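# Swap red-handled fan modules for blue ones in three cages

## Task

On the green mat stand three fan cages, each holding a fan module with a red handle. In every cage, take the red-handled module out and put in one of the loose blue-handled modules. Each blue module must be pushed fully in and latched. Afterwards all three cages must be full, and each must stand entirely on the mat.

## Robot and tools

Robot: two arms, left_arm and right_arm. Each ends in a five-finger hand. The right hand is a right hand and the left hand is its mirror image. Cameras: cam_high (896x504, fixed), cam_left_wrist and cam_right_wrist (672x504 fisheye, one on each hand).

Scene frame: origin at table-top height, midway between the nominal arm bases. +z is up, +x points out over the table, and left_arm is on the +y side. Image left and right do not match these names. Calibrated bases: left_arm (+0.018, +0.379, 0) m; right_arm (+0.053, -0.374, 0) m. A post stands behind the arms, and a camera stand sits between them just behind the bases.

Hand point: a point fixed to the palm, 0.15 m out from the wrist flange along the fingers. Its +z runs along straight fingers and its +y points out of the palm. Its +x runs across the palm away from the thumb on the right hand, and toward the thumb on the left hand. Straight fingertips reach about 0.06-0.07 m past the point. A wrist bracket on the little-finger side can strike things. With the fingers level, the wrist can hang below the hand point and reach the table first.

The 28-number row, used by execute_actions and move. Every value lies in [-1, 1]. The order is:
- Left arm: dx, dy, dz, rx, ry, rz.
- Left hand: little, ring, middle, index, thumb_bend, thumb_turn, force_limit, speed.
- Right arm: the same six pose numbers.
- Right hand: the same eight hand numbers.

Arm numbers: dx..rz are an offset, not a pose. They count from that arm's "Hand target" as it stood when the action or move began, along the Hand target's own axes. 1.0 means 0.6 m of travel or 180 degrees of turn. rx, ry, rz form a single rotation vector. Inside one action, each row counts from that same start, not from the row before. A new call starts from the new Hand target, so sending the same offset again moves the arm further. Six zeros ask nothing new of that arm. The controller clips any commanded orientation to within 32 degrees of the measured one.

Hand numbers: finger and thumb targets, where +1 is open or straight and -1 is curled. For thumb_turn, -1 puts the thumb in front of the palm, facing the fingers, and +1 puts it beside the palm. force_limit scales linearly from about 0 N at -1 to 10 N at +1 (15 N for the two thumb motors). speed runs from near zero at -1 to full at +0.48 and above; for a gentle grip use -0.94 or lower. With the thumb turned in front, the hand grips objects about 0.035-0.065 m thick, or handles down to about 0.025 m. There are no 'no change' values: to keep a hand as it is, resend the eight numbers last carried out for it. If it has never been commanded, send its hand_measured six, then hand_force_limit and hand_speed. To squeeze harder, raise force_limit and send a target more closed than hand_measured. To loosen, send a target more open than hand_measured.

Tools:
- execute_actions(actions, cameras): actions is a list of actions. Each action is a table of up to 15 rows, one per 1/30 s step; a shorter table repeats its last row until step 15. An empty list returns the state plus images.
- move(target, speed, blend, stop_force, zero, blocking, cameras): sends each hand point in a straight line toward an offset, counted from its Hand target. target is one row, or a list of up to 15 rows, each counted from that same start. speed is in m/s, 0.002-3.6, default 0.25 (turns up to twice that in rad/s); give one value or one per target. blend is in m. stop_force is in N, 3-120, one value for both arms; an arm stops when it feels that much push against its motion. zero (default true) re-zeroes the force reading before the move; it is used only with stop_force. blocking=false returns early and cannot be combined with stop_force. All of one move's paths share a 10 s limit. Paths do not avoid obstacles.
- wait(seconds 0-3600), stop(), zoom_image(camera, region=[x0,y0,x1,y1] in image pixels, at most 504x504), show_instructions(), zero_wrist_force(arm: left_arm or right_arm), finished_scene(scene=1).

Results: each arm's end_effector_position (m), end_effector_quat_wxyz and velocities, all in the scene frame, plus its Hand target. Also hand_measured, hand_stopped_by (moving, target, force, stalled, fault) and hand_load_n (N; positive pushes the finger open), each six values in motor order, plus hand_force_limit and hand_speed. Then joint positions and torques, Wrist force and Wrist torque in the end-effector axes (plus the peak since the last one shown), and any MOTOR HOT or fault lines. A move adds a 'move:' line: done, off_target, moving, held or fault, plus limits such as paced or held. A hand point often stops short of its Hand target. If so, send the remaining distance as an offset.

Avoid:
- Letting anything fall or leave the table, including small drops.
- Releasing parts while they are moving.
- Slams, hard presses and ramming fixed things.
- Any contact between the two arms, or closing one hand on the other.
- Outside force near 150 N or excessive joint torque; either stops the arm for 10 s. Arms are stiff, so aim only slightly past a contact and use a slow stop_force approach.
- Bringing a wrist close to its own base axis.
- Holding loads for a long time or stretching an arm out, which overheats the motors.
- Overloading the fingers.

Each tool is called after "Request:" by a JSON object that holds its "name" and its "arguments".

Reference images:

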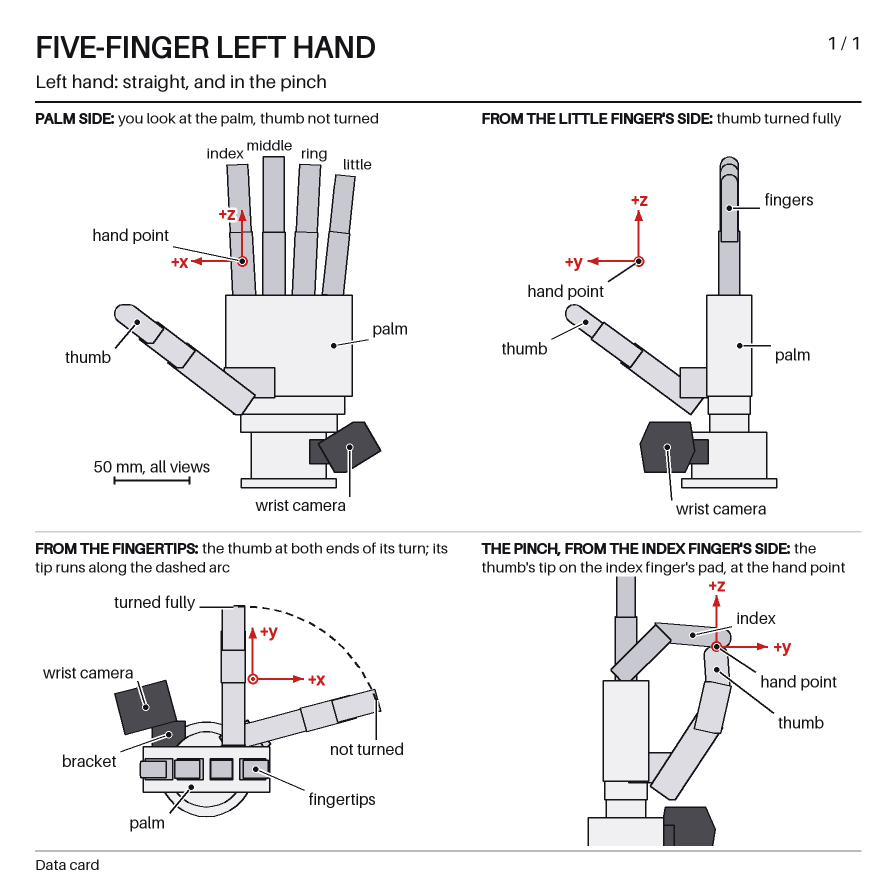

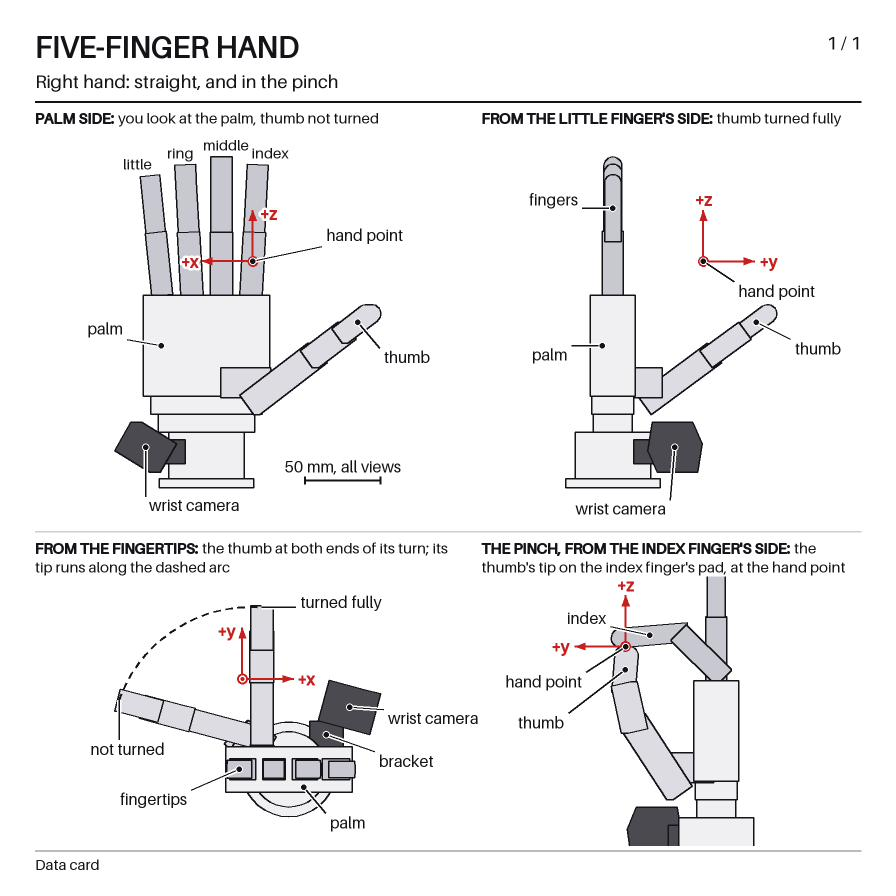

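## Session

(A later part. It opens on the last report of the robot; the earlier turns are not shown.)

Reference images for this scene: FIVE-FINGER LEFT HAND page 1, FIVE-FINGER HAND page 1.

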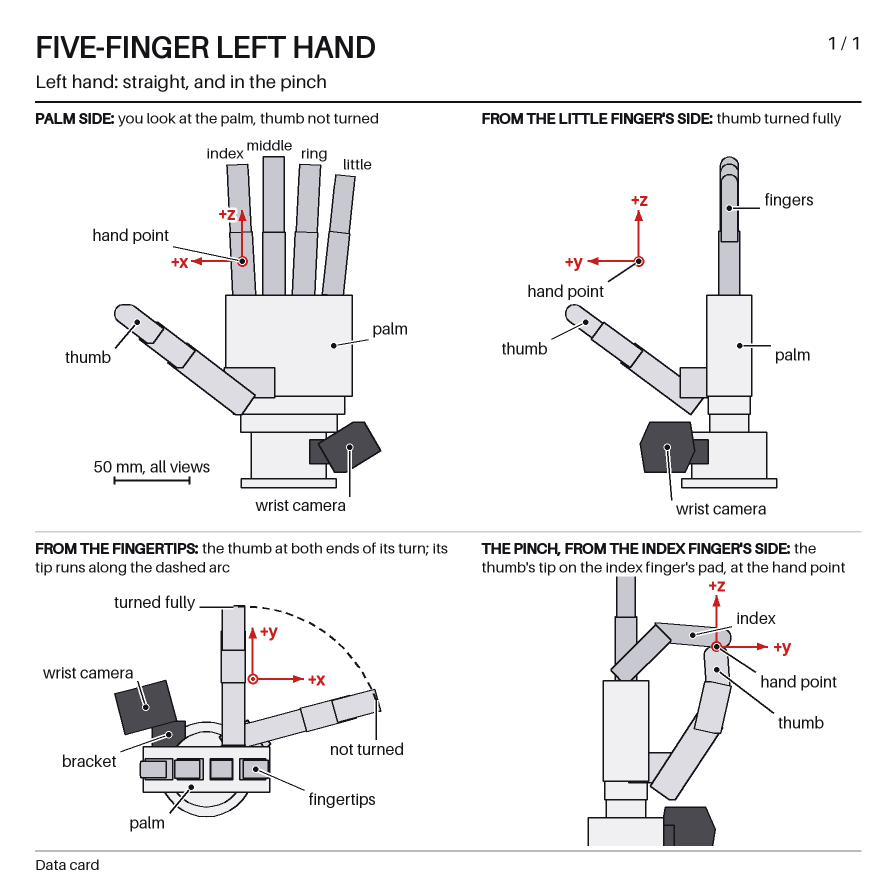

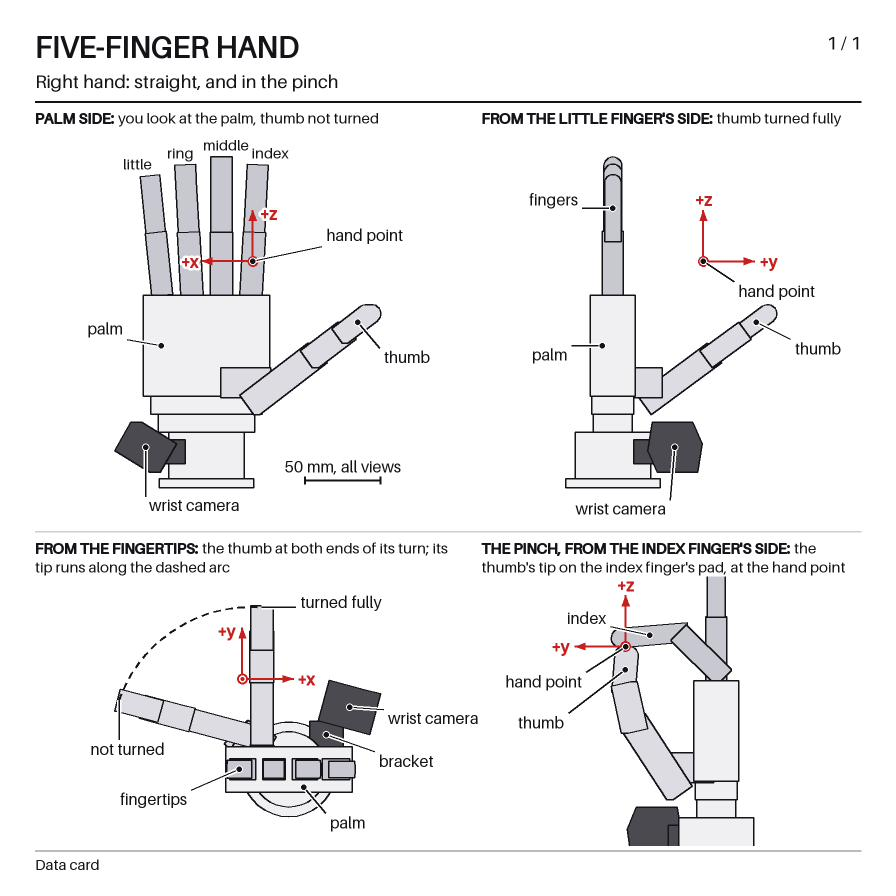

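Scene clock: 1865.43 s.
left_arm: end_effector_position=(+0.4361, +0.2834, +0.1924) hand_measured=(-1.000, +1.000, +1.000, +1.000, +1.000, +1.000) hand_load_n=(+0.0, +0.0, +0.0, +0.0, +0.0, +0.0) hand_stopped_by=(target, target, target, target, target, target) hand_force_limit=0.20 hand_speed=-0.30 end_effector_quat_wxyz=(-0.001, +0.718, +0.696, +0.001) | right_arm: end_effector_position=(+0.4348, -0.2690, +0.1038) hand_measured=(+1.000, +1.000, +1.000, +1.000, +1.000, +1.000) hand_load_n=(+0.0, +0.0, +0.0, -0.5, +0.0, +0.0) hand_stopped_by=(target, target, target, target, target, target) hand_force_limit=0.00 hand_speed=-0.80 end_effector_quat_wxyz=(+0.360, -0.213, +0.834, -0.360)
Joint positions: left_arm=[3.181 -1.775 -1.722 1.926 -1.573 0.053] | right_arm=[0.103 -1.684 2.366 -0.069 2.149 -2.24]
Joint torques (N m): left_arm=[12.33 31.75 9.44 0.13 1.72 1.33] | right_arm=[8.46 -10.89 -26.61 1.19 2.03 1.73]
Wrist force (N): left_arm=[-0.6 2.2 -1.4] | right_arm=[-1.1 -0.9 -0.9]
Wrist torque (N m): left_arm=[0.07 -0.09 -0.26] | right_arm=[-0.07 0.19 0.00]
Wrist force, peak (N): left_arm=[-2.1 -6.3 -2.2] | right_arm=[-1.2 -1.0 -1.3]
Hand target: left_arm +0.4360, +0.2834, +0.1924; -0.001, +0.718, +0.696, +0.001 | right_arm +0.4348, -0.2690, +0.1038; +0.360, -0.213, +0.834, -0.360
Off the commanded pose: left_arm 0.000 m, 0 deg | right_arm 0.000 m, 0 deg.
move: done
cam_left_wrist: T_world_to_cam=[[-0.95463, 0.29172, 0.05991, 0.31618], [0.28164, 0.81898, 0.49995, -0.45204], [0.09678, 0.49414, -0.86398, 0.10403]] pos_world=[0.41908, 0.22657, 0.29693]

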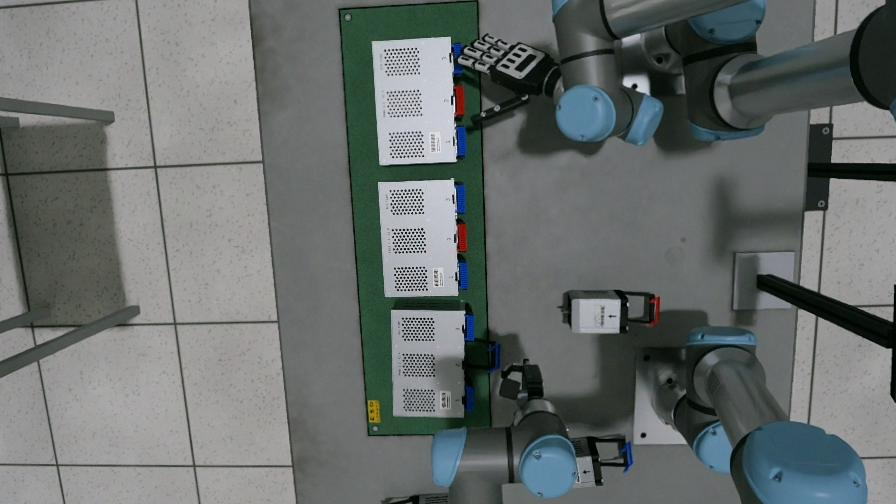

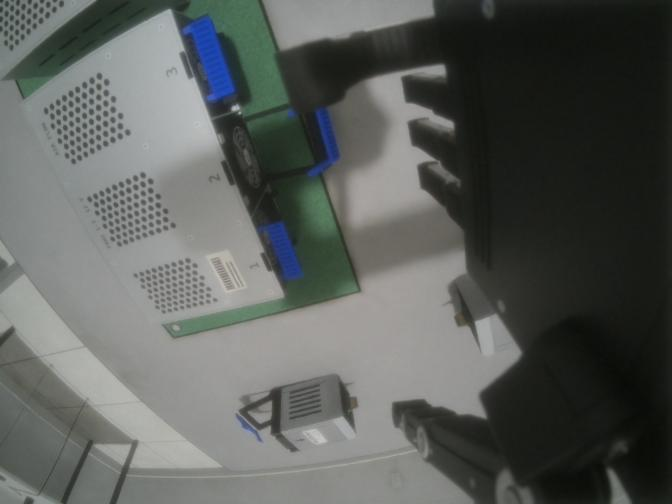

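Request:
{"name": "move", "arguments": {"target": [[-0.0153,-0.0767,0,0,0,0,-1,-1,0,0,1,1,0.2,-0.3,0,0,0,0,0,0,1,1,1,1,1,1,0,-0.8],[-0.0153,-0.0767,0.22,0,0,0,-1,-1,0,0,1,1,0.2,-0.3,0,0,0,0,0,0,1,1,1,1,1,1,0,-0.8]], "speed": [0.2,0.2], "cameras": ["cam_left_wrist"]}}

Request:
{"name": "move", "arguments": {"target": [0,0,0.0537,0,0,0,-1,-1,0,0,1,1,0.2,-0.3,0,0,0,0,0,0,1,1,1,1,1,1,0,-0.8], "speed": 0.03, "stop_force": 4, "cameras": ["cam_left_wrist"]}}

Scene clock: 1924.40 s.
left_arm: end_effector_position=(+0.3897, +0.2760, +0.0605) hand_measured=(-1.000, -1.000, +0.000, +0.000, +1.000, +1.000) hand_load_n=(+0.0, +0.0, +0.5, +0.0, +0.0, +0.0) hand_stopped_by=(target, target, target, target, target, target) hand_force_limit=0.20 hand_speed=-0.30 end_effector_quat_wxyz=(-0.001, +0.718, +0.696, +0.001) | right_arm: end_effector_position=(+0.4348, -0.2690, +0.1038) hand_measured=(+1.000, +1.000, +1.000, +1.000, +1.000, +1.000) hand_load_n=(+0.0, -0.5, -0.5, +0.0, +0.0, -0.5) hand_stopped_by=(target, target, target, target, target, target) hand_force_limit=0.00 hand_speed=-0.80 end_effector_quat_wxyz=(+0.360, -0.213, +0.834, -0.360)
Joint positions: left_arm=[3.161 -1.85 -2.018 2.298 -1.573 0.033] | right_arm=[0.103 -1.684 2.366 -0.069 2.149 -2.24]
Joint torques (N m): left_arm=[-9.71 18.29 6.02 0.26 0.06 -1.07] | right_arm=[8.91 -10.77 -26.21 1.22 2.05 1.75]
Wrist force (N): left_arm=[-0.7 2.3 -1.8] | right_arm=[-1.1 -0.9 -1.1]
Wrist torque (N m): left_arm=[0.13 -0.10 -0.20] | right_arm=[-0.05 0.20 0.00]
Wrist force, peak (N): left_arm=[-0.4 3.2 -1.4] | right_arm=[-1.2 -1.0 -1.3]
Hand target: left_arm +0.3897, +0.2759, +0.0604; -0.001, +0.718, +0.696, +0.001 | right_arm +0.4348, -0.2690, +0.1038; +0.360, -0.213, +0.834, -0.360
Off the commanded pose: left_arm 0.000 m, 0 deg | right_arm 0.000 m, 0 deg.
move: done
cam_left_wrist: T_world_to_cam=[[-0.95462, 0.29172, 0.05992, 0.28194], [0.28165, 0.81898, 0.49995, -0.36697], [0.09678, 0.49414, -0.86398, -0.00179]] pos_world=[0.37268, 0.21917, 0.16503]

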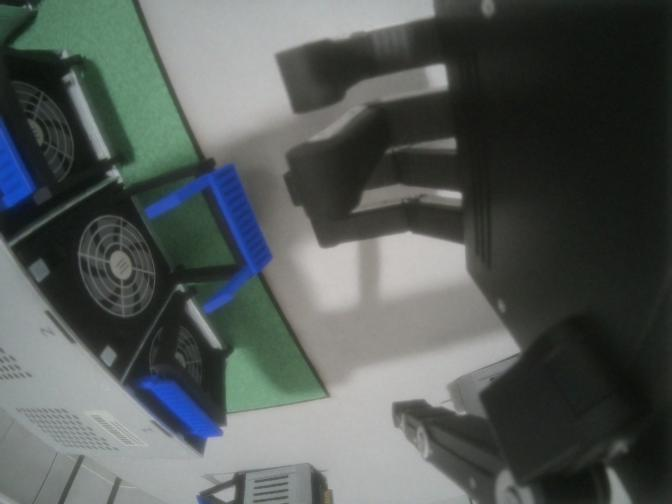

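Scene clock: 1926.53 s.
left_arm: end_effector_position=(+0.3897, +0.2760, +0.0282) hand_measured=(-1.000, -1.000, +0.000, +0.000, +1.000, +1.000) hand_load_n=(+0.0, +0.0, +0.0, +0.0, +0.0, +0.0) hand_stopped_by=(target, target, target, target, target, target) hand_force_limit=0.20 hand_speed=-0.30 end_effector_quat_wxyz=(-0.001, +0.718, +0.696, +0.001) | right_arm: end_effector_position=(+0.4348, -0.2690, +0.1038) hand_measured=(+1.000, +1.000, +1.000, +1.000, +1.000, +1.000) hand_load_n=(+0.0, +0.0, +0.0, +0.0, +0.0, +0.0) hand_stopped_by=(target, target, target, target, target, target) hand_force_limit=0.00 hand_speed=-0.80 end_effector_quat_wxyz=(+0.360, -0.213, +0.834, -0.360)
Joint positions: left_arm=[3.161 -1.909 -2.047 2.386 -1.573 0.033] | right_arm=[0.103 -1.684 2.366 -0.069 2.149 -2.24]
Joint torques (N m): left_arm=[11.82 20 4.31 0.04 -1.25 1.41] | right_arm=[8.69 -11.05 -26.58 1.01 2 1.63]
Wrist force (N): left_arm=[-0.8 2.3 -1.9] | right_arm=[-0.9 -0.9 -1.3]
Wrist torque (N m): left_arm=[0.17 -0.08 -0.23] | right_arm=[-0.04 0.17 0.02]
Wrist force, peak (N): left_arm=[-0.9 2.4 -2.1] | right_arm=[-1.2 -0.8 -1.3]
Hand target: left_arm +0.3897, +0.2760, +0.0282; -0.001, +0.718, +0.696, +0.001 | right_arm +0.4348, -0.2690, +0.1038; +0.360, -0.213, +0.834, -0.360
Off the commanded pose: left_arm 0.000 m, 0 deg | right_arm 0.000 m, 0 deg.
move: done
cam_left_wrist: T_world_to_cam=[[-0.95463, 0.29172, 0.05991, 0.28388], [0.28164, 0.81898, 0.49995, -0.35082], [0.09678, 0.49414, -0.86398, -0.02969]] pos_world=[0.37268, 0.21917, 0.13273]

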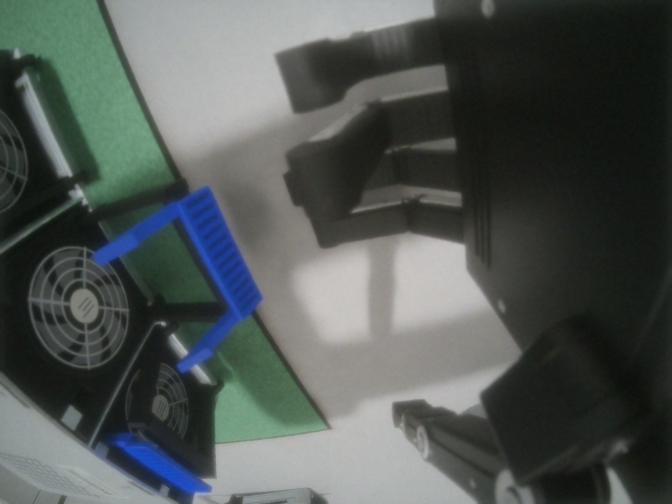

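Request:
{"name": "move", "arguments": {"target": [0,0.0633,0,0,0,0,-1,-1,0,0,1,1,0.2,-0.3,0,0,0,0,0,0,1,1,1,1,1,1,0,-0.8], "speed": 0.03, "stop_force": 4, "cameras": ["cam_left_wrist"]}}

Scene clock: 1932.43 s.
left_arm: end_effector_position=(+0.4277, +0.2748, +0.0282) hand_measured=(-1.000, -1.000, +0.000, +0.000, +1.000, +1.000) hand_load_n=(+0.0, +0.0, +0.0, +0.0, -0.5, +0.0) hand_stopped_by=(target, target, target, target, target, target) hand_force_limit=0.20 hand_speed=-0.30 end_effector_quat_wxyz=(-0.001, +0.718, +0.696, +0.001) | right_arm: end_effector_position=(+0.4348, -0.2690, +0.1038) hand_measured=(+1.000, +1.000, +1.000, +1.000, +1.000, +1.000) hand_load_n=(+0.0, +0.0, +0.0, +0.0, +0.0, +0.0) hand_stopped_by=(target, target, target, target, target, target) hand_force_limit=0.00 hand_speed=-0.80 end_effector_quat_wxyz=(+0.360, -0.213, +0.834, -0.360)
Joint positions: left_arm=[3.157 -1.979 -1.938 2.347 -1.573 0.029] | right_arm=[0.103 -1.684 2.366 -0.069 2.149 -2.24]
Joint torques (N m): left_arm=[-10.78 22.65 20.11 -4.91 -1.26 -1.37] | right_arm=[8.62 -11.05 -26.5 1.14 1.95 1.79]
Wrist force (N): left_arm=[-0.9 2.1 -2.0] | right_arm=[-1.2 -1.1 -1.3]
Wrist torque (N m): left_arm=[0.13 -0.05 -0.14] | right_arm=[-0.07 0.22 0.00]
Wrist force, peak (N): left_arm=[-0.6 2.6 -2.1] | right_arm=[-1.3 -1.0 -1.2]
Hand target: left_arm +0.4277, +0.2748, +0.0282; -0.001, +0.718, +0.696, +0.001 | right_arm +0.4348, -0.2690, +0.1038; +0.360, -0.213, +0.834, -0.360
Off the commanded pose: left_arm 0.000 m, 0 deg | right_arm 0.000 m, 0 deg.
move: done
cam_left_wrist: T_world_to_cam=[[-0.95463, 0.29172, 0.05991, 0.3205], [0.28164, 0.81898, 0.49995, -0.36054], [0.09678, 0.49414, -0.86398, -0.03278]] pos_world=[0.41068, 0.21797, 0.13273]

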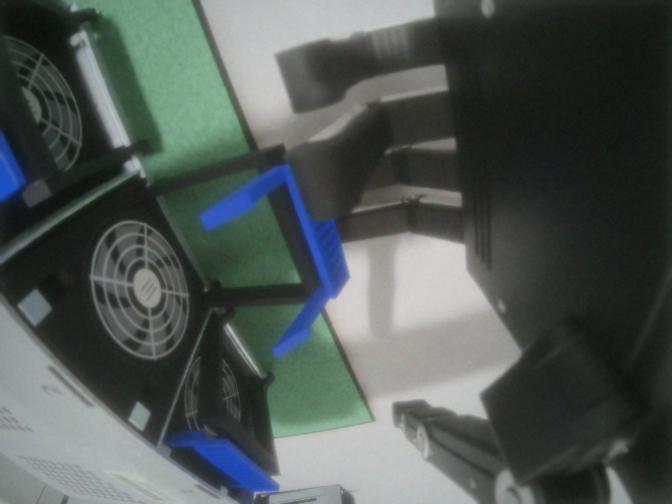

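Request:
{"name": "zoom_image", "arguments": {"camera": "cam_left_wrist", "region": [200, 120, 460, 360]}}

Scaled by 1.938 from the camera's image (finer frame: 960x720).

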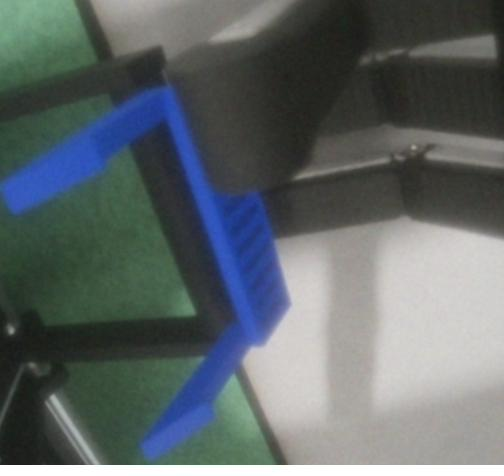

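Request:
{"name": "move", "arguments": {"target": [[0,0.0,-0.0083,0,0,0,-1,-1,0,0,1,1,0.2,-0.3,0,0,0,0,0,0,1,1,1,1,1,1,0,-0.8],[0,0.0092,-0.0403,0,0,0,-1,-1,0,0,1,1,0.2,-0.3,0,0,0,0,0,0,1,1,1,1,1,1,0,-0.8],[-0.0005,0.0262,-0.0688,0,0,0,-1,-1,0,0,1,1,0.2,-0.3,0,0,0,0,0,0,1,1,1,1,1,1,0,-0.8]], "speed": 0.03, "blend": [0.003,0.005,0], "stop_force": 7, "cameras": ["cam_left_wrist"]}}

Scene clock: 1946.03 s.
left_arm: end_effector_position=(+0.4434, +0.2740, +0.0695) hand_measured=(-1.000, -1.000, +0.000, +0.000, +1.000, +1.000) hand_load_n=(+0.0, +0.0, +1.0, +0.0, +0.0, -0.5) hand_stopped_by=(target, target, target, target, target, target) hand_force_limit=0.20 hand_speed=-0.30 end_effector_quat_wxyz=(-0.001, +0.718, +0.696, +0.001) | right_arm: end_effector_position=(+0.4348, -0.2690, +0.1038) hand_measured=(+1.000, +1.000, +1.000, +1.000, +1.000, +1.000) hand_load_n=(+0.0, +0.0, +0.0, +0.0, +0.0, +0.0) hand_stopped_by=(target, target, target, target, target, target) hand_force_limit=0.00 hand_speed=-0.80 end_effector_quat_wxyz=(+0.360, -0.213, +0.834, -0.360)
Joint positions: left_arm=[3.155 -1.942 -1.856 2.228 -1.573 0.027] | right_arm=[0.103 -1.684 2.366 -0.069 2.149 -2.24]
Joint torques (N m): left_arm=[-10.81 35.5 21.67 -4.85 0.25 -1.38] | right_arm=[8.36 -11.41 -26.63 1.19 2.06 1.9]
Wrist force (N): left_arm=[-0.8 1.2 -1.0] | right_arm=[-0.8 -0.9 -1.3]
Wrist torque (N m): left_arm=[-0.02 -0.04 -0.09] | right_arm=[-0.05 0.16 0.02]
Wrist force, peak (N): left_arm=[-1.0 2.4 -2.1] | right_arm=[-1.3 -1.0 -1.4]
Hand target: left_arm +0.4434, +0.2740, +0.0695; -0.001, +0.718, +0.696, +0.001 | right_arm +0.4348, -0.2690, +0.1038; +0.360, -0.213, +0.834, -0.360
Off the commanded pose: left_arm 0.000 m, 0 deg | right_arm 0.000 m, 0 deg.
move: done; blend cut to 0.0025 m at target 1
cam_left_wrist: T_world_to_cam=[[-0.95463, 0.29172, 0.05991, 0.33328], [0.28164, 0.81898, 0.49995, -0.38487], [0.09678, 0.49414, -0.86398, 0.00183]] pos_world=[0.42638, 0.21707, 0.17403]

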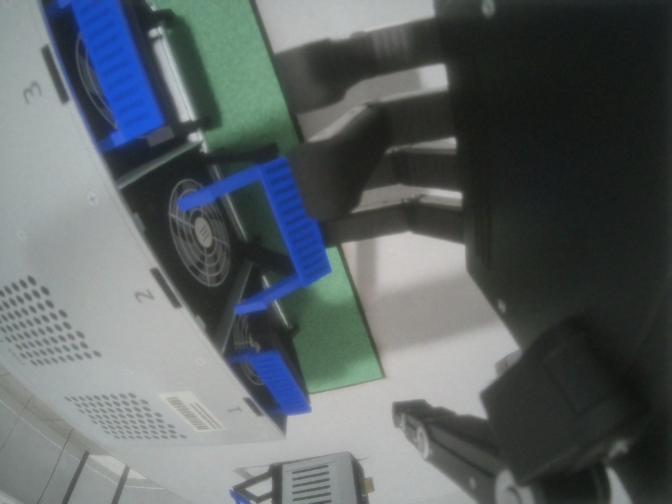

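Request:
{"name": "move", "arguments": {"target": [-0.0005,0.024,-0.0232,0,0,0,-1,-1,0,0,1,1,0.2,-0.3,0,0,0,0,0,0,1,1,1,1,1,1,0,-0.8], "speed": 0.03, "stop_force": 8, "cameras": ["cam_left_wrist","cam_high"]}}

Scene clock: 1950.07 s.
left_arm: end_effector_position=(+0.4578, +0.2732, +0.0834) hand_measured=(-1.000, -1.000, +0.000, +0.000, +1.000, +1.000) hand_load_n=(+0.0, +0.0, +2.0, +0.0, +0.0, +0.0) hand_stopped_by=(target, target, target, target, target, target) hand_force_limit=0.20 hand_speed=-0.30 end_effector_quat_wxyz=(-0.001, +0.718, +0.696, +0.001) | right_arm: end_effector_position=(+0.4348, -0.2690, +0.1038) hand_measured=(+1.000, +1.000, +1.000, +1.000, +1.000, +1.000) hand_load_n=(+0.0, +0.0, +0.0, +0.0, +0.0, +0.0) hand_stopped_by=(target, target, target, target, target, target) hand_force_limit=0.00 hand_speed=-0.80 end_effector_quat_wxyz=(+0.360, -0.213, +0.834, -0.360)
Joint positions: left_arm=[3.153 -1.95 -1.799 2.179 -1.573 0.025] | right_arm=[0.103 -1.684 2.366 -0.069 2.149 -2.24]
Joint torques (N m): left_arm=[-10.23 24.38 23.42 -4.58 1.12 -1.35] | right_arm=[8.25 -11.46 -26.64 1.06 2 1.73]
Wrist force (N): left_arm=[-0.7 -0.7 -0.8] | right_arm=[-1.0 -1.0 -1.2]
Wrist torque (N m): left_arm=[-0.14 -0.05 -0.05] | right_arm=[-0.07 0.19 0.01]
Wrist force, peak (N): left_arm=[-1.0 1.3 -1.5] | right_arm=[-1.3 -1.0 -1.5]
Hand target: left_arm +0.4578, +0.2732, +0.0834; -0.001, +0.718, +0.696, +0.001 | right_arm +0.4348, -0.2690, +0.1038; +0.360, -0.213, +0.834, -0.360
Off the commanded pose: left_arm 0.000 m, 0 deg | right_arm 0.000 m, 0 deg.
move: done
cam_left_wrist: T_world_to_cam=[[-0.95463, 0.29172, 0.05991, 0.3464], [0.28164, 0.81898, 0.49995, -0.3953], [0.09678, 0.49414, -0.86398, 0.01279]] pos_world=[0.44078, 0.21637, 0.18793]
Images, in order (width x height): cam_high 896x504, cam_left_wrist 672x504.

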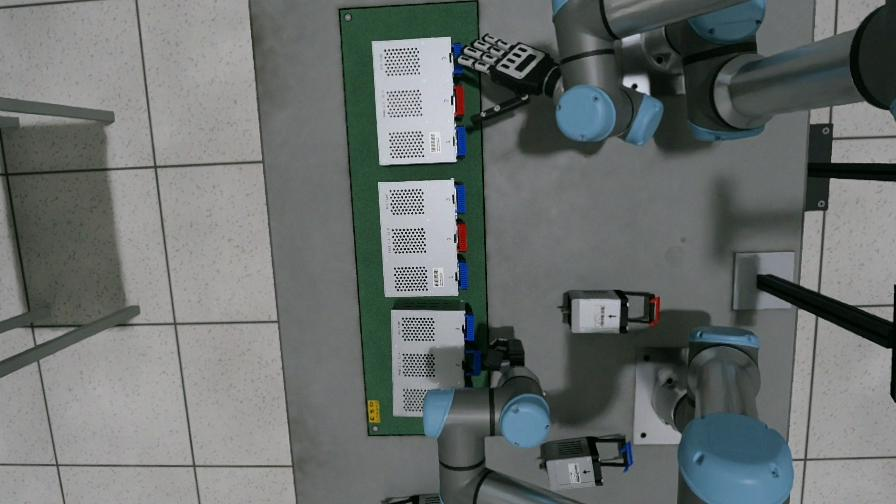

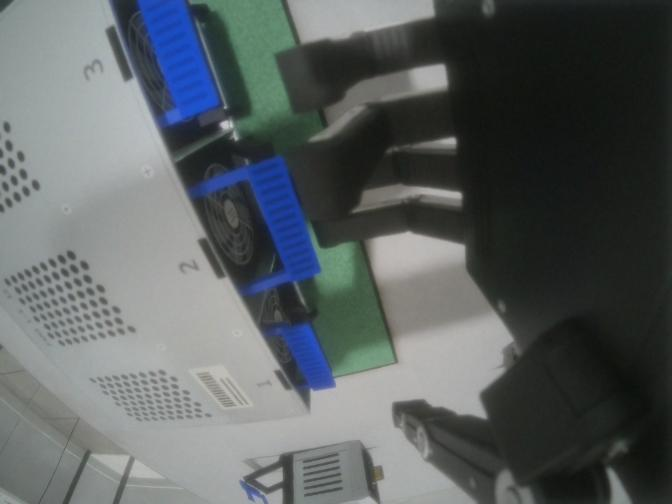

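Request:
{"name": "move", "arguments": {"target": [[0,-0.05,-0.02,0,0,0,-1,-1,1,1,1,1,0.2,-0.3,0,0,0,0,0,0,1,1,1,1,1,1,0,-0.8],[0,-0.05,-0.0527,0,0,0,-1,-1,1,1,1,1,0.2,-0.3,0,0,0,0,0,0,1,1,1,1,1,1,0,-0.8]], "speed": 0.1, "blend": [0.01,0]}}

Request:
{"name": "move", "arguments": {"target": [-0.003,0.165,0,0,0,0,-1,-1,1,1,1,1,0.2,-0.3,0,0,0,0,0,0,1,1,1,1,1,1,0,-0.8], "speed": 0.03, "stop_force": 18, "cameras": ["cam_left_wrist"]}}

Scene clock: 1971.23 s.
left_arm: end_effector_position=(+0.4278, +0.2740, +0.1149) hand_measured=(-1.000, -1.000, +1.000, +1.000, +1.000, +1.000) hand_load_n=(+0.0, +0.5, +0.0, +0.0, +0.0, +0.0) hand_stopped_by=(target, target, target, target, target, target) hand_force_limit=0.20 hand_speed=-0.30 end_effector_quat_wxyz=(-0.001, +0.718, +0.696, +0.001) | right_arm: end_effector_position=(+0.4348, -0.2690, +0.1038) hand_measured=(+1.000, +1.000, +1.000, +1.000, +1.000, +1.000) hand_load_n=(+0.0, +0.0, +0.0, +0.0, +0.0, +0.0) hand_stopped_by=(target, target, target, target, target, target) hand_force_limit=0.00 hand_speed=-0.80 end_effector_quat_wxyz=(+0.360, -0.213, +0.834, -0.360)
Joint positions: left_arm=[3.155 -1.847 -1.85 2.126 -1.573 0.027] | right_arm=[0.103 -1.684 2.366 -0.069 2.149 -2.24]
Joint torques (N m): left_arm=[11.97 32.63 23 -5.01 1.73 1.37] | right_arm=[8.54 -11.47 -25.92 0.97 1.92 1.82]
Wrist force (N): left_arm=[-1.1 2.3 -1.6] | right_arm=[-0.9 -0.9 -1.1]
Wrist torque (N m): left_arm=[0.10 -0.05 -0.27] | right_arm=[-0.05 0.17 0.02]
Wrist force, peak (N): left_arm=[-0.8 2.4 -2.1] | right_arm=[-1.2 -1.0 -1.3]
Hand target: left_arm +0.4278, +0.2740, +0.1150; -0.001, +0.718, +0.696, +0.001 | right_arm +0.4348, -0.2690, +0.1038; +0.360, -0.213, +0.834, -0.360
Off the commanded pose: left_arm 0.000 m, 0 deg | right_arm 0.000 m, 0 deg.
move: done; blend cut to 0.0098 m at target 1

Scene clock: 1975.60 s.
left_arm: end_effector_position=(+0.5267, +0.2692, +0.1150) hand_measured=(-1.000, -1.000, +1.000, +1.000, +1.000, +1.000) hand_load_n=(+0.0, +0.0, +0.0, +0.0, +0.0, +0.0) hand_stopped_by=(target, target, target, target, target, target) hand_force_limit=0.20 hand_speed=-0.30 end_effector_quat_wxyz=(-0.001, +0.718, +0.696, +0.001) | right_arm: end_effector_position=(+0.4348, -0.2690, +0.1038) hand_measured=(+1.000, +1.000, +1.000, +1.000, +1.000, +1.000) hand_load_n=(-0.5, +0.0, +0.0, +0.0, +0.0, +0.0) hand_stopped_by=(target, target, target, target, target, target) hand_force_limit=0.00 hand_speed=-0.80 end_effector_quat_wxyz=(+0.360, -0.213, +0.834, -0.360)
Joint positions: left_arm=[3.145 -2.055 -1.546 2.03 -1.573 0.017] | right_arm=[0.103 -1.684 2.366 -0.069 2.149 -2.24]
Joint torques (N m): left_arm=[-10.34 28.9 25.53 -3.37 -1.23 -1.31] | right_arm=[8.57 -11.39 -27.15 1.05 2.07 1.65]
Wrist force (N): left_arm=[-0.2 -5.1 -3.7] | right_arm=[-1.0 -0.8 -1.5]
Wrist torque (N m): left_arm=[-0.22 -0.14 0.08] | right_arm=[-0.02 0.19 0.02]
Wrist force, peak (N): left_arm=[0.3 -5.2 -4.2] | right_arm=[-1.0 -1.1 -1.4]
Hand target: left_arm +0.5267, +0.2692, +0.1150; -0.001, +0.718, +0.696, +0.001 | right_arm +0.4348, -0.2690, +0.1038; +0.360, -0.213, +0.834, -0.360
Off the commanded pose: left_arm 0.000 m, 0 deg | right_arm 0.000 m, 0 deg.
move: done
cam_left_wrist: T_world_to_cam=[[-0.95463, 0.29172, 0.05991, 0.41147], [0.28164, 0.81898, 0.49995, -0.42715], [0.09678, 0.49414, -0.86398, 0.03545]] pos_world=[0.50968, 0.21227, 0.21953]

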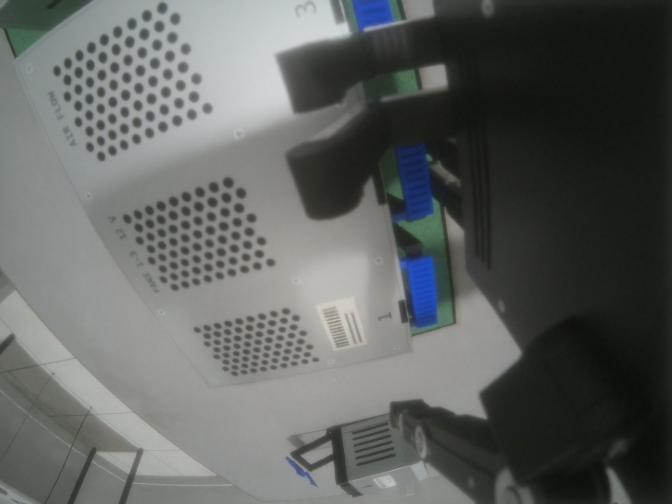

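Request:
{"name": "move", "arguments": {"target": [-0.0004,0.015,0,0,0,0,-1,-1,1,1,1,1,0.2,-0.3,0,0,0,0,0,0,1,1,1,1,1,1,0,-0.8], "speed": 0.01, "stop_force": 22, "zero": false, "cameras": ["cam_left_wrist"]}}

Scene clock: 1979.57 s.
left_arm: end_effector_position=(+0.5317, +0.2688, +0.1150) hand_measured=(-1.000, -1.000, +1.000, +1.000, +1.000, +1.000) hand_load_n=(+0.0, +0.0, +0.5, +0.0, -0.5, +0.0) hand_stopped_by=(target, target, target, target, target, target) hand_force_limit=0.20 hand_speed=-0.30 end_effector_quat_wxyz=(-0.001, +0.718, +0.696, +0.001) | right_arm: end_effector_position=(+0.4348, -0.2690, +0.1038) hand_measured=(+1.000, +1.000, +1.000, +1.000, +1.000, +1.000) hand_load_n=(+0.0, +0.0, +0.0, +0.0, +0.0, -0.5) hand_stopped_by=(target, target, target, target, target, target) hand_force_limit=0.00 hand_speed=-0.80 end_effector_quat_wxyz=(+0.360, -0.213, +0.834, -0.360)
Joint positions: left_arm=[3.145 -2.066 -1.529 2.024 -1.573 0.017] | right_arm=[0.103 -1.684 2.366 -0.069 2.149 -2.24]
Joint torques (N m): left_arm=[3.97 41.68 14.14 3.32 -0.76 1.05] | right_arm=[8.25 -11.87 -27.28 1.18 1.91 1.78]
Wrist force (N): left_arm=[-2.0 -14.1 -4.1] | right_arm=[-1.1 -1.0 -1.1]
Wrist torque (N m): left_arm=[-0.06 0.01 0.14] | right_arm=[-0.07 0.21 0.00]
Wrist force, peak (N): left_arm=[-1.9 -23.5 -4.9] | right_arm=[-1.3 -0.9 -1.5]
Hand target: left_arm +0.5317, +0.2689, +0.1150; -0.001, +0.718, +0.696, +0.001 (not the last commanded pose) | right_arm +0.4348, -0.2690, +0.1038; +0.360, -0.213, +0.834, -0.360
Off the commanded pose: left_arm 0.004 m, 0 deg | right_arm 0.000 m, 0 deg.
move: contact (left_arm)
cam_left_wrist: T_world_to_cam=[[-0.95461, 0.29175, 0.06005, 0.41629], [0.28174, 0.81896, 0.49992, -0.42835], [0.09668, 0.49415, -0.86399, 0.03517]] pos_world=[0.51468, 0.21197, 0.21953]

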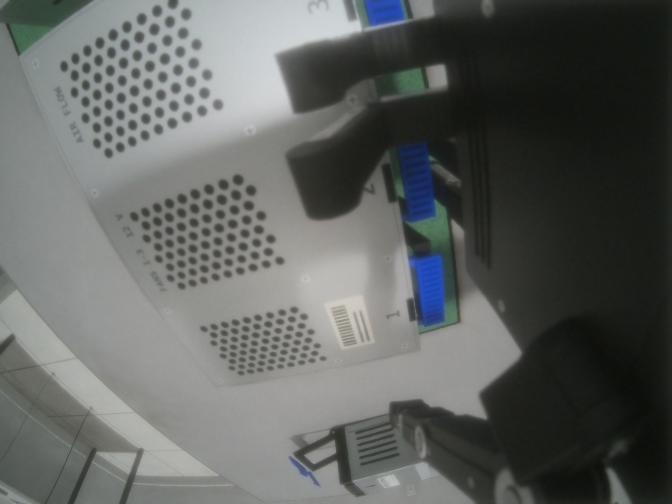

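Request:
{"name": "move", "arguments": {"target": [[0.0005,-0.02,0,0,0,0,-1,-1,1,1,1,1,0.2,-0.3,0,0,0,0,0,0,1,1,1,1,1,1,0,-0.8],[0.0005,-0.1,-0.12,0,0,0,-1,-1,1,1,1,1,0.2,-0.3,0,0,0,0,0,0,1,1,1,1,1,1,0,-0.8]], "speed": [0.05,0.2], "blend": [0.003,0], "cameras": ["cam_left_wrist","cam_high"]}}

Scene clock: 1986.40 s.
left_arm: end_effector_position=(+0.4718, +0.2709, +0.1869) hand_measured=(-1.000, -1.000, +1.000, +1.000, +1.000, +1.000) hand_load_n=(+0.0, +0.0, -0.5, +0.0, +0.0, +0.0) hand_stopped_by=(target, target, target, target, target, target) hand_force_limit=0.20 hand_speed=-0.30 end_effector_quat_wxyz=(-0.001, +0.718, +0.696, +0.001) | right_arm: end_effector_position=(+0.4348, -0.2690, +0.1038) hand_measured=(+1.000, +1.000, +1.000, +1.000, +1.000, +1.000) hand_load_n=(+0.0, +0.0, +0.0, +0.0, +0.5, +0.0) hand_stopped_by=(target, target, target, target, target, target) hand_force_limit=0.00 hand_speed=-0.80 end_effector_quat_wxyz=(+0.360, -0.213, +0.834, -0.360)
Joint positions: left_arm=[3.148 -1.869 -1.616 1.914 -1.573 0.019] | right_arm=[0.103 -1.684 2.366 -0.069 2.149 -2.24]
Joint torques (N m): left_arm=[11.98 34.44 9.53 -4.93 1.52 1.36] | right_arm=[8.15 -11.91 -26.52 0.99 1.98 1.68]
Wrist force (N): left_arm=[-1.0 2.5 -1.1] | right_arm=[-1.1 -0.8 -1.2]
Wrist torque (N m): left_arm=[0.09 0.00 -0.30] | right_arm=[-0.04 0.20 0.01]
Wrist force, peak (N): left_arm=[-2.5 -14.3 -4.5] | right_arm=[-1.3 -0.9 -1.5]
Hand target: left_arm +0.4717, +0.2709, +0.1870; -0.001, +0.718, +0.696, +0.001 | right_arm +0.4348, -0.2690, +0.1038; +0.360, -0.213, +0.834, -0.360
Off the commanded pose: left_arm 0.000 m, 0 deg | right_arm 0.000 m, 0 deg.
move: done
cam_left_wrist: T_world_to_cam=[[-0.95462, 0.2917, 0.06013, 0.35417], [0.28174, 0.81898, 0.4999, -0.44914], [0.09658, 0.49415, -0.86399, 0.10209]] pos_world=[0.45478, 0.21407, 0.29143]
Images, in order (width x height): cam_high 896x504, cam_left_wrist 672x504.

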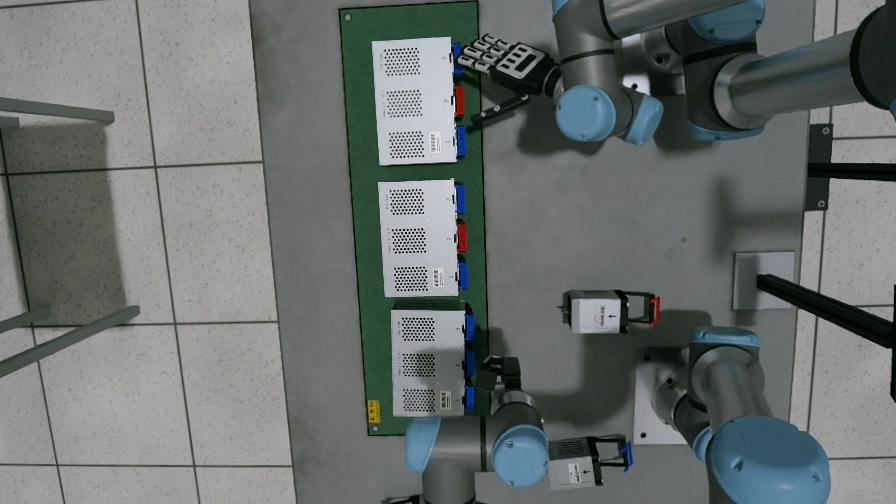

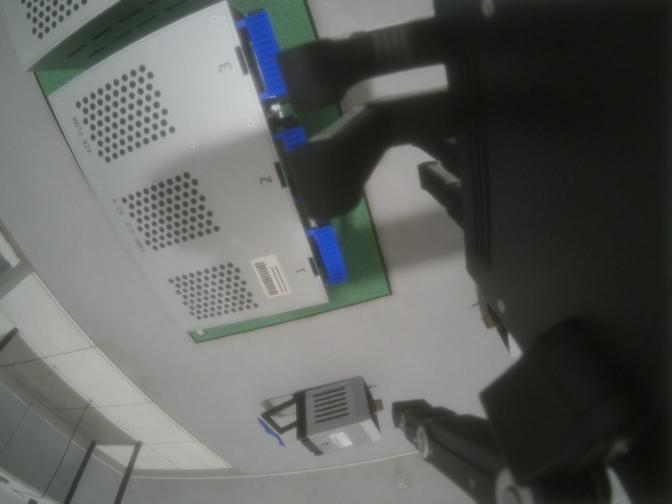

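Request:
{"name": "zoom_image", "arguments": {"camera": "cam_high", "region": [380, 290, 520, 430]}}

Scaled by 3.600 from the camera's image (finer frame: 1280x720).

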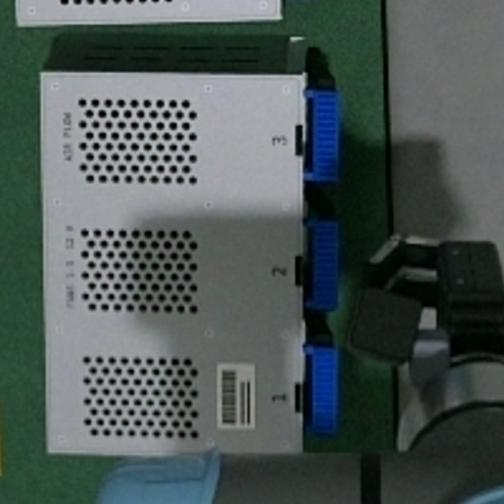

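Request:
{"name": "zoom_image", "arguments": {"camera": "cam_high", "region": [370, 170, 500, 300]}}

Request:
{"name": "zoom_image", "arguments": {"camera": "cam_high", "region": [360, 30, 500, 170]}}

Scaled by 3.877 from the camera's image (finer frame: 1280x720).

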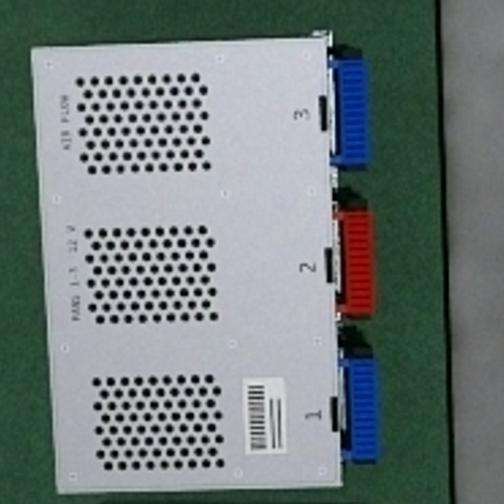

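Scaled by 3.600 from the camera's image (finer frame: 1280x720).

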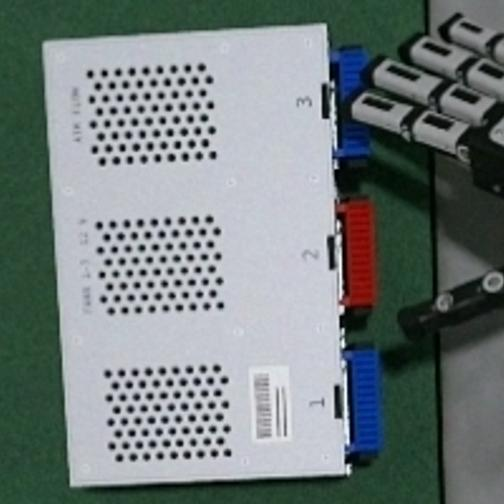

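Request:
{"name": "move", "arguments": {"target": [-0.4332,0.0,0,0,0,0,-1,-1,1,1,1,1,0.2,-0.3,0,0,0,0,0,0,1,1,1,1,1,1,0,-0.8], "speed": 0.3, "cameras": ["cam_left_wrist"]}}

Scene clock: 2060.23 s.
left_arm: end_effector_position=(+0.4636, +0.0111, +0.1864) hand_measured=(-1.000, -1.000, +1.000, +1.000, +1.000, +1.000) hand_load_n=(+0.0, +0.0, +0.0, +0.0, +0.0, +0.0) hand_stopped_by=(target, target, target, target, target, target) hand_force_limit=0.20 hand_speed=-0.30 end_effector_quat_wxyz=(-0.001, +0.718, +0.696, +0.001) | right_arm: end_effector_position=(+0.4348, -0.2690, +0.1038) hand_measured=(+1.000, +1.000, +1.000, +1.000, +1.000, +1.000) hand_load_n=(+0.0, +0.0, +0.0, +0.0, +0.0, -0.5) hand_stopped_by=(target, target, target, target, target, target) hand_force_limit=0.00 hand_speed=-0.80 end_effector_quat_wxyz=(+0.360, -0.213, +0.834, -0.360)
Joint positions: left_arm=[2.601 -2.202 -1.119 1.748 -1.573 -0.527] | right_arm=[0.103 -1.684 2.366 -0.069 2.149 -2.24]
Joint torques (N m): left_arm=[-10.68 36.13 26.44 -4.59 -1.36 -1.51] | right_arm=[8.01 -12.14 -25.9 1.13 2.18 1.67]
Wrist force (N): left_arm=[-1.6 2.4 -1.2] | right_arm=[-1.0 -0.9 -1.0]
Wrist torque (N m): left_arm=[0.11 0.07 -0.18] | right_arm=[-0.07 0.19 0.01]
Wrist force, peak (N): left_arm=[-2.9 2.3 -1.5] | right_arm=[-1.1 -0.9 -1.4]
Hand target: left_arm +0.4636, +0.0111, +0.1864; -0.001, +0.718, +0.696, +0.001 | right_arm +0.4348, -0.2690, +0.1038; +0.360, -0.213, +0.834, -0.360
Off the commanded pose: left_arm 0.000 m, 0 deg | right_arm 0.000 m, 0 deg.
move: done
cam_left_wrist: T_world_to_cam=[[-0.95461, 0.29175, 0.06005, 0.42218], [0.28174, 0.81896, 0.49992, -0.23381], [0.09668, 0.49415, -0.86399, 0.23078]] pos_world=[0.44658, -0.04573, 0.29093]

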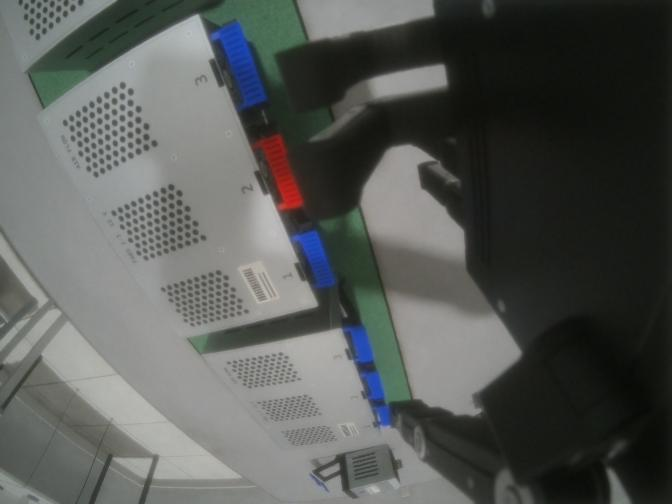

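Request:
{"name": "move", "arguments": {"target": [[-0.0068,0.0,0.1183,0,0,0,-1,-1,1,1,1,1,0.2,-0.3,0,0,0,0,0,0,1,1,1,1,1,1,0,-0.8],[-0.0068,0.099,0.1183,0,0,0,-1,-1,1,1,1,1,0.2,-0.3,0,0,0,0,0,0,1,1,1,1,1,1,0,-0.8]], "speed": [0.15,0.1]}}

Request:
{"name": "move", "arguments": {"target": [0,0.035,0,0,0,0,-1,-1,1,1,1,1,0.2,-0.3,0,0,0,0,0,0,1,1,1,1,1,1,0,-0.8], "speed": 0.01, "stop_force": 3, "cameras": ["cam_left_wrist"]}}

Scene clock: 2076.63 s.
left_arm: end_effector_position=(+0.5228, +0.0053, +0.1154) hand_measured=(-1.000, -1.000, +1.000, +1.000, +1.000, +1.000) hand_load_n=(+0.0, +0.0, +0.0, +0.0, +0.0, +0.0) hand_stopped_by=(target, target, target, target, target, target) hand_force_limit=0.20 hand_speed=-0.30 end_effector_quat_wxyz=(-0.001, +0.718, +0.696, +0.001) | right_arm: end_effector_position=(+0.4348, -0.2690, +0.1038) hand_measured=(+1.000, +1.000, +1.000, +1.000, +1.000, +1.000) hand_load_n=(+0.0, +0.0, +0.0, +0.0, +0.0, +0.0) hand_stopped_by=(target, target, target, target, target, target) hand_force_limit=0.00 hand_speed=-0.80 end_effector_quat_wxyz=(+0.360, -0.213, +0.834, -0.360)
Joint positions: left_arm=[2.646 -2.367 -1.018 1.813 -1.573 -0.482] | right_arm=[0.103 -1.684 2.366 -0.069 2.149 -2.24]
Joint torques (N m): left_arm=[12.34 41.9 24.93 -5.01 -1.03 1.4] | right_arm=[8.17 -12.53 -26.81 1.09 2.01 1.72]
Wrist force (N): left_arm=[-1.2 2.6 -1.5] | right_arm=[-1.2 -0.9 -1.3]
Wrist torque (N m): left_arm=[0.16 -0.01 -0.28] | right_arm=[-0.04 0.22 0.01]
Wrist force, peak (N): left_arm=[-1.3 2.7 -2.3] | right_arm=[-1.2 -0.9 -1.5]
Hand target: left_arm +0.5228, +0.0053, +0.1154; -0.001, +0.718, +0.696, +0.001 | right_arm +0.4348, -0.2690, +0.1038; +0.360, -0.213, +0.834, -0.360
Off the commanded pose: left_arm 0.000 m, 0 deg | right_arm 0.000 m, 0 deg.
move: done

Scene clock: 2079.33 s.
left_arm: end_effector_position=(+0.5371, +0.0049, +0.1154) hand_measured=(-1.000, -1.000, +1.000, +1.000, +1.000, +1.000) hand_load_n=(+0.0, +0.0, +0.5, +0.0, +0.0, +0.0) hand_stopped_by=(target, target, target, target, target, target) hand_force_limit=0.20 hand_speed=-0.30 end_effector_quat_wxyz=(-0.001, +0.718, +0.696, +0.001) | right_arm: end_effector_position=(+0.4348, -0.2690, +0.1038) hand_measured=(+1.000, +1.000, +1.000, +1.000, +1.000, +1.000) hand_load_n=(+0.0, +0.0, +0.0, +0.0, +0.0, +0.0) hand_stopped_by=(target, target, target, target, target, target) hand_force_limit=0.00 hand_speed=-0.80 end_effector_quat_wxyz=(+0.360, -0.213, +0.834, -0.360)
Joint positions: left_arm=[2.657 -2.398 -0.962 1.788 -1.573 -0.471] | right_arm=[0.103 -1.684 2.366 -0.069 2.149 -2.24]
Joint torques (N m): left_arm=[-10.09 53.93 10.33 0.44 -1.37 -1.36] | right_arm=[8.98 -11.72 -26.79 1.07 1.86 1.77]
Wrist force (N): left_arm=[-2.0 0.4 -1.9] | right_arm=[-0.9 -0.8 -1.1]
Wrist torque (N m): left_arm=[0.09 0.03 -0.30] | right_arm=[-0.04 0.17 0.02]
Wrist force, peak (N): left_arm=[-2.2 -7.3 -2.3] | right_arm=[-1.4 -1.0 -1.4]
Hand target: left_arm +0.5371, +0.0049, +0.1154; -0.001, +0.718, +0.696, +0.001 (not the last commanded pose) | right_arm +0.4348, -0.2690, +0.1038; +0.360, -0.213, +0.834, -0.360
Off the commanded pose: left_arm 0.007 m, 0 deg | right_arm 0.000 m, 0 deg.
move: contact (left_arm)
cam_left_wrist: T_world_to_cam=[[-0.95461, 0.29175, 0.06005, 0.49841], [0.28174, 0.81896, 0.49992, -0.21395], [0.09668, 0.49415, -0.86399, 0.1654]] pos_world=[0.52008, -0.05193, 0.21993]

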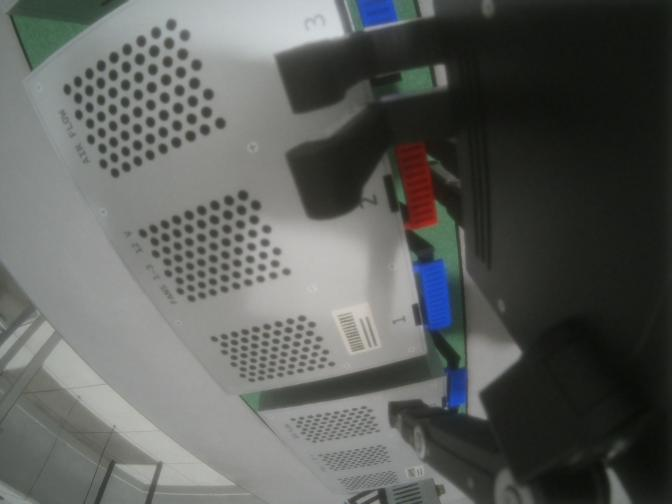

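Request:
{"name": "move", "arguments": {"target": [[0.0052,-0.1368,0.009,0,0,0,-1,-1,1,1,1,1,0.2,-0.3,0,0,0,0,0,0,1,1,1,1,1,1,0,-0.8],[0.0052,-0.1368,0.009,-0.0833,0,0,-1,-1,0.2,0.2,0.33,-1,0.1,0,0,0,0,0,0,0,1,1,1,1,1,1,0,-0.8]], "speed": 0.2, "cameras": ["cam_left_wrist"]}}

Scene clock: 2120.10 s.
left_arm: end_effector_position=(+0.4552, +0.0106, +0.1100) hand_measured=(-1.000, -1.000, +0.200, +0.200, +0.330, -1.000) hand_load_n=(+0.5, +0.0, +0.0, +0.0, +0.0, +0.0) hand_stopped_by=(target, target, target, target, target, target) hand_force_limit=0.10 hand_speed=0.00 end_effector_quat_wxyz=(+0.093, +0.712, +0.690, +0.092) | right_arm: end_effector_position=(+0.4348, -0.2690, +0.1038) hand_measured=(+1.000, +1.000, +1.000, +1.000, +1.000, +1.000) hand_load_n=(+0.0, +0.0, -0.5, +0.0, -0.5, -0.5) hand_stopped_by=(target, target, target, target, target, target) hand_force_limit=0.00 hand_speed=-0.80 end_effector_quat_wxyz=(+0.360, -0.213, +0.834, -0.360)
Joint positions: left_arm=[2.525 -2.138 -1.434 2.218 -1.72 -0.587] | right_arm=[0.103 -1.684 2.366 -0.069 2.149 -2.24]
Joint torques (N m): left_arm=[-10.33 44.57 9.88 0.39 -1.53 -1.1] | right_arm=[7.96 -12.66 -26.58 1.08 1.88 1.72]
Wrist force (N): left_arm=[-1.0 2.4 -1.0] | right_arm=[-1.1 -0.9 -1.3]
Wrist torque (N m): left_arm=[-0.01 -0.01 -0.17] | right_arm=[-0.05 0.21 0.01]
Wrist force, peak (N): left_arm=[-1.4 3.6 -1.4] | right_arm=[-1.5 -1.1 -1.2]
Hand target: left_arm +0.4552, +0.0106, +0.1100; +0.093, +0.712, +0.690, +0.092 | right_arm +0.4348, -0.2690, +0.1038; +0.360, -0.213, +0.834, -0.360
Off the commanded pose: left_arm 0.000 m, 0 deg | right_arm 0.000 m, 0 deg.
move: done
cam_left_wrist: T_world_to_cam=[[-0.9372, 0.29173, -0.1912, 0.43862], [0.1442, 0.82317, 0.54917, -0.13569], [0.3176, 0.48711, -0.81354, 0.0598]] pos_world=[0.41165, -0.04539, 0.20703]

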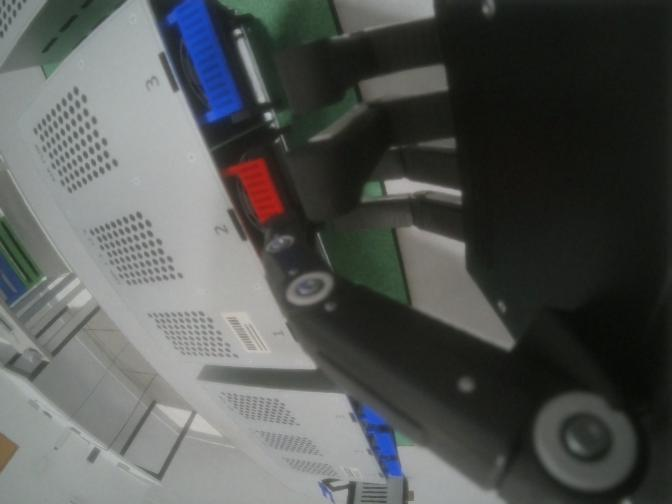

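Request:
{"name": "zoom_image", "arguments": {"camera": "cam_left_wrist", "region": [180, 100, 380, 300]}}

Scaled by 2.520 from the camera's image (finer frame: 960x720).

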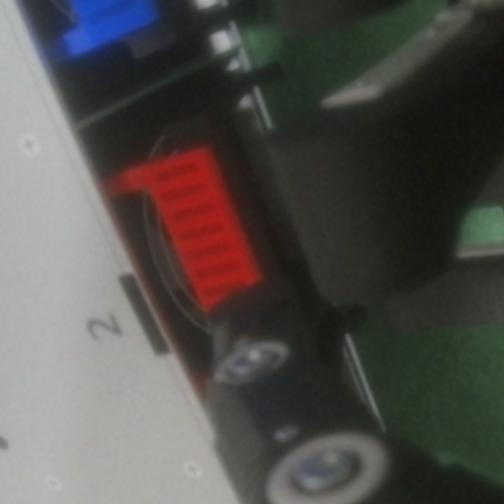

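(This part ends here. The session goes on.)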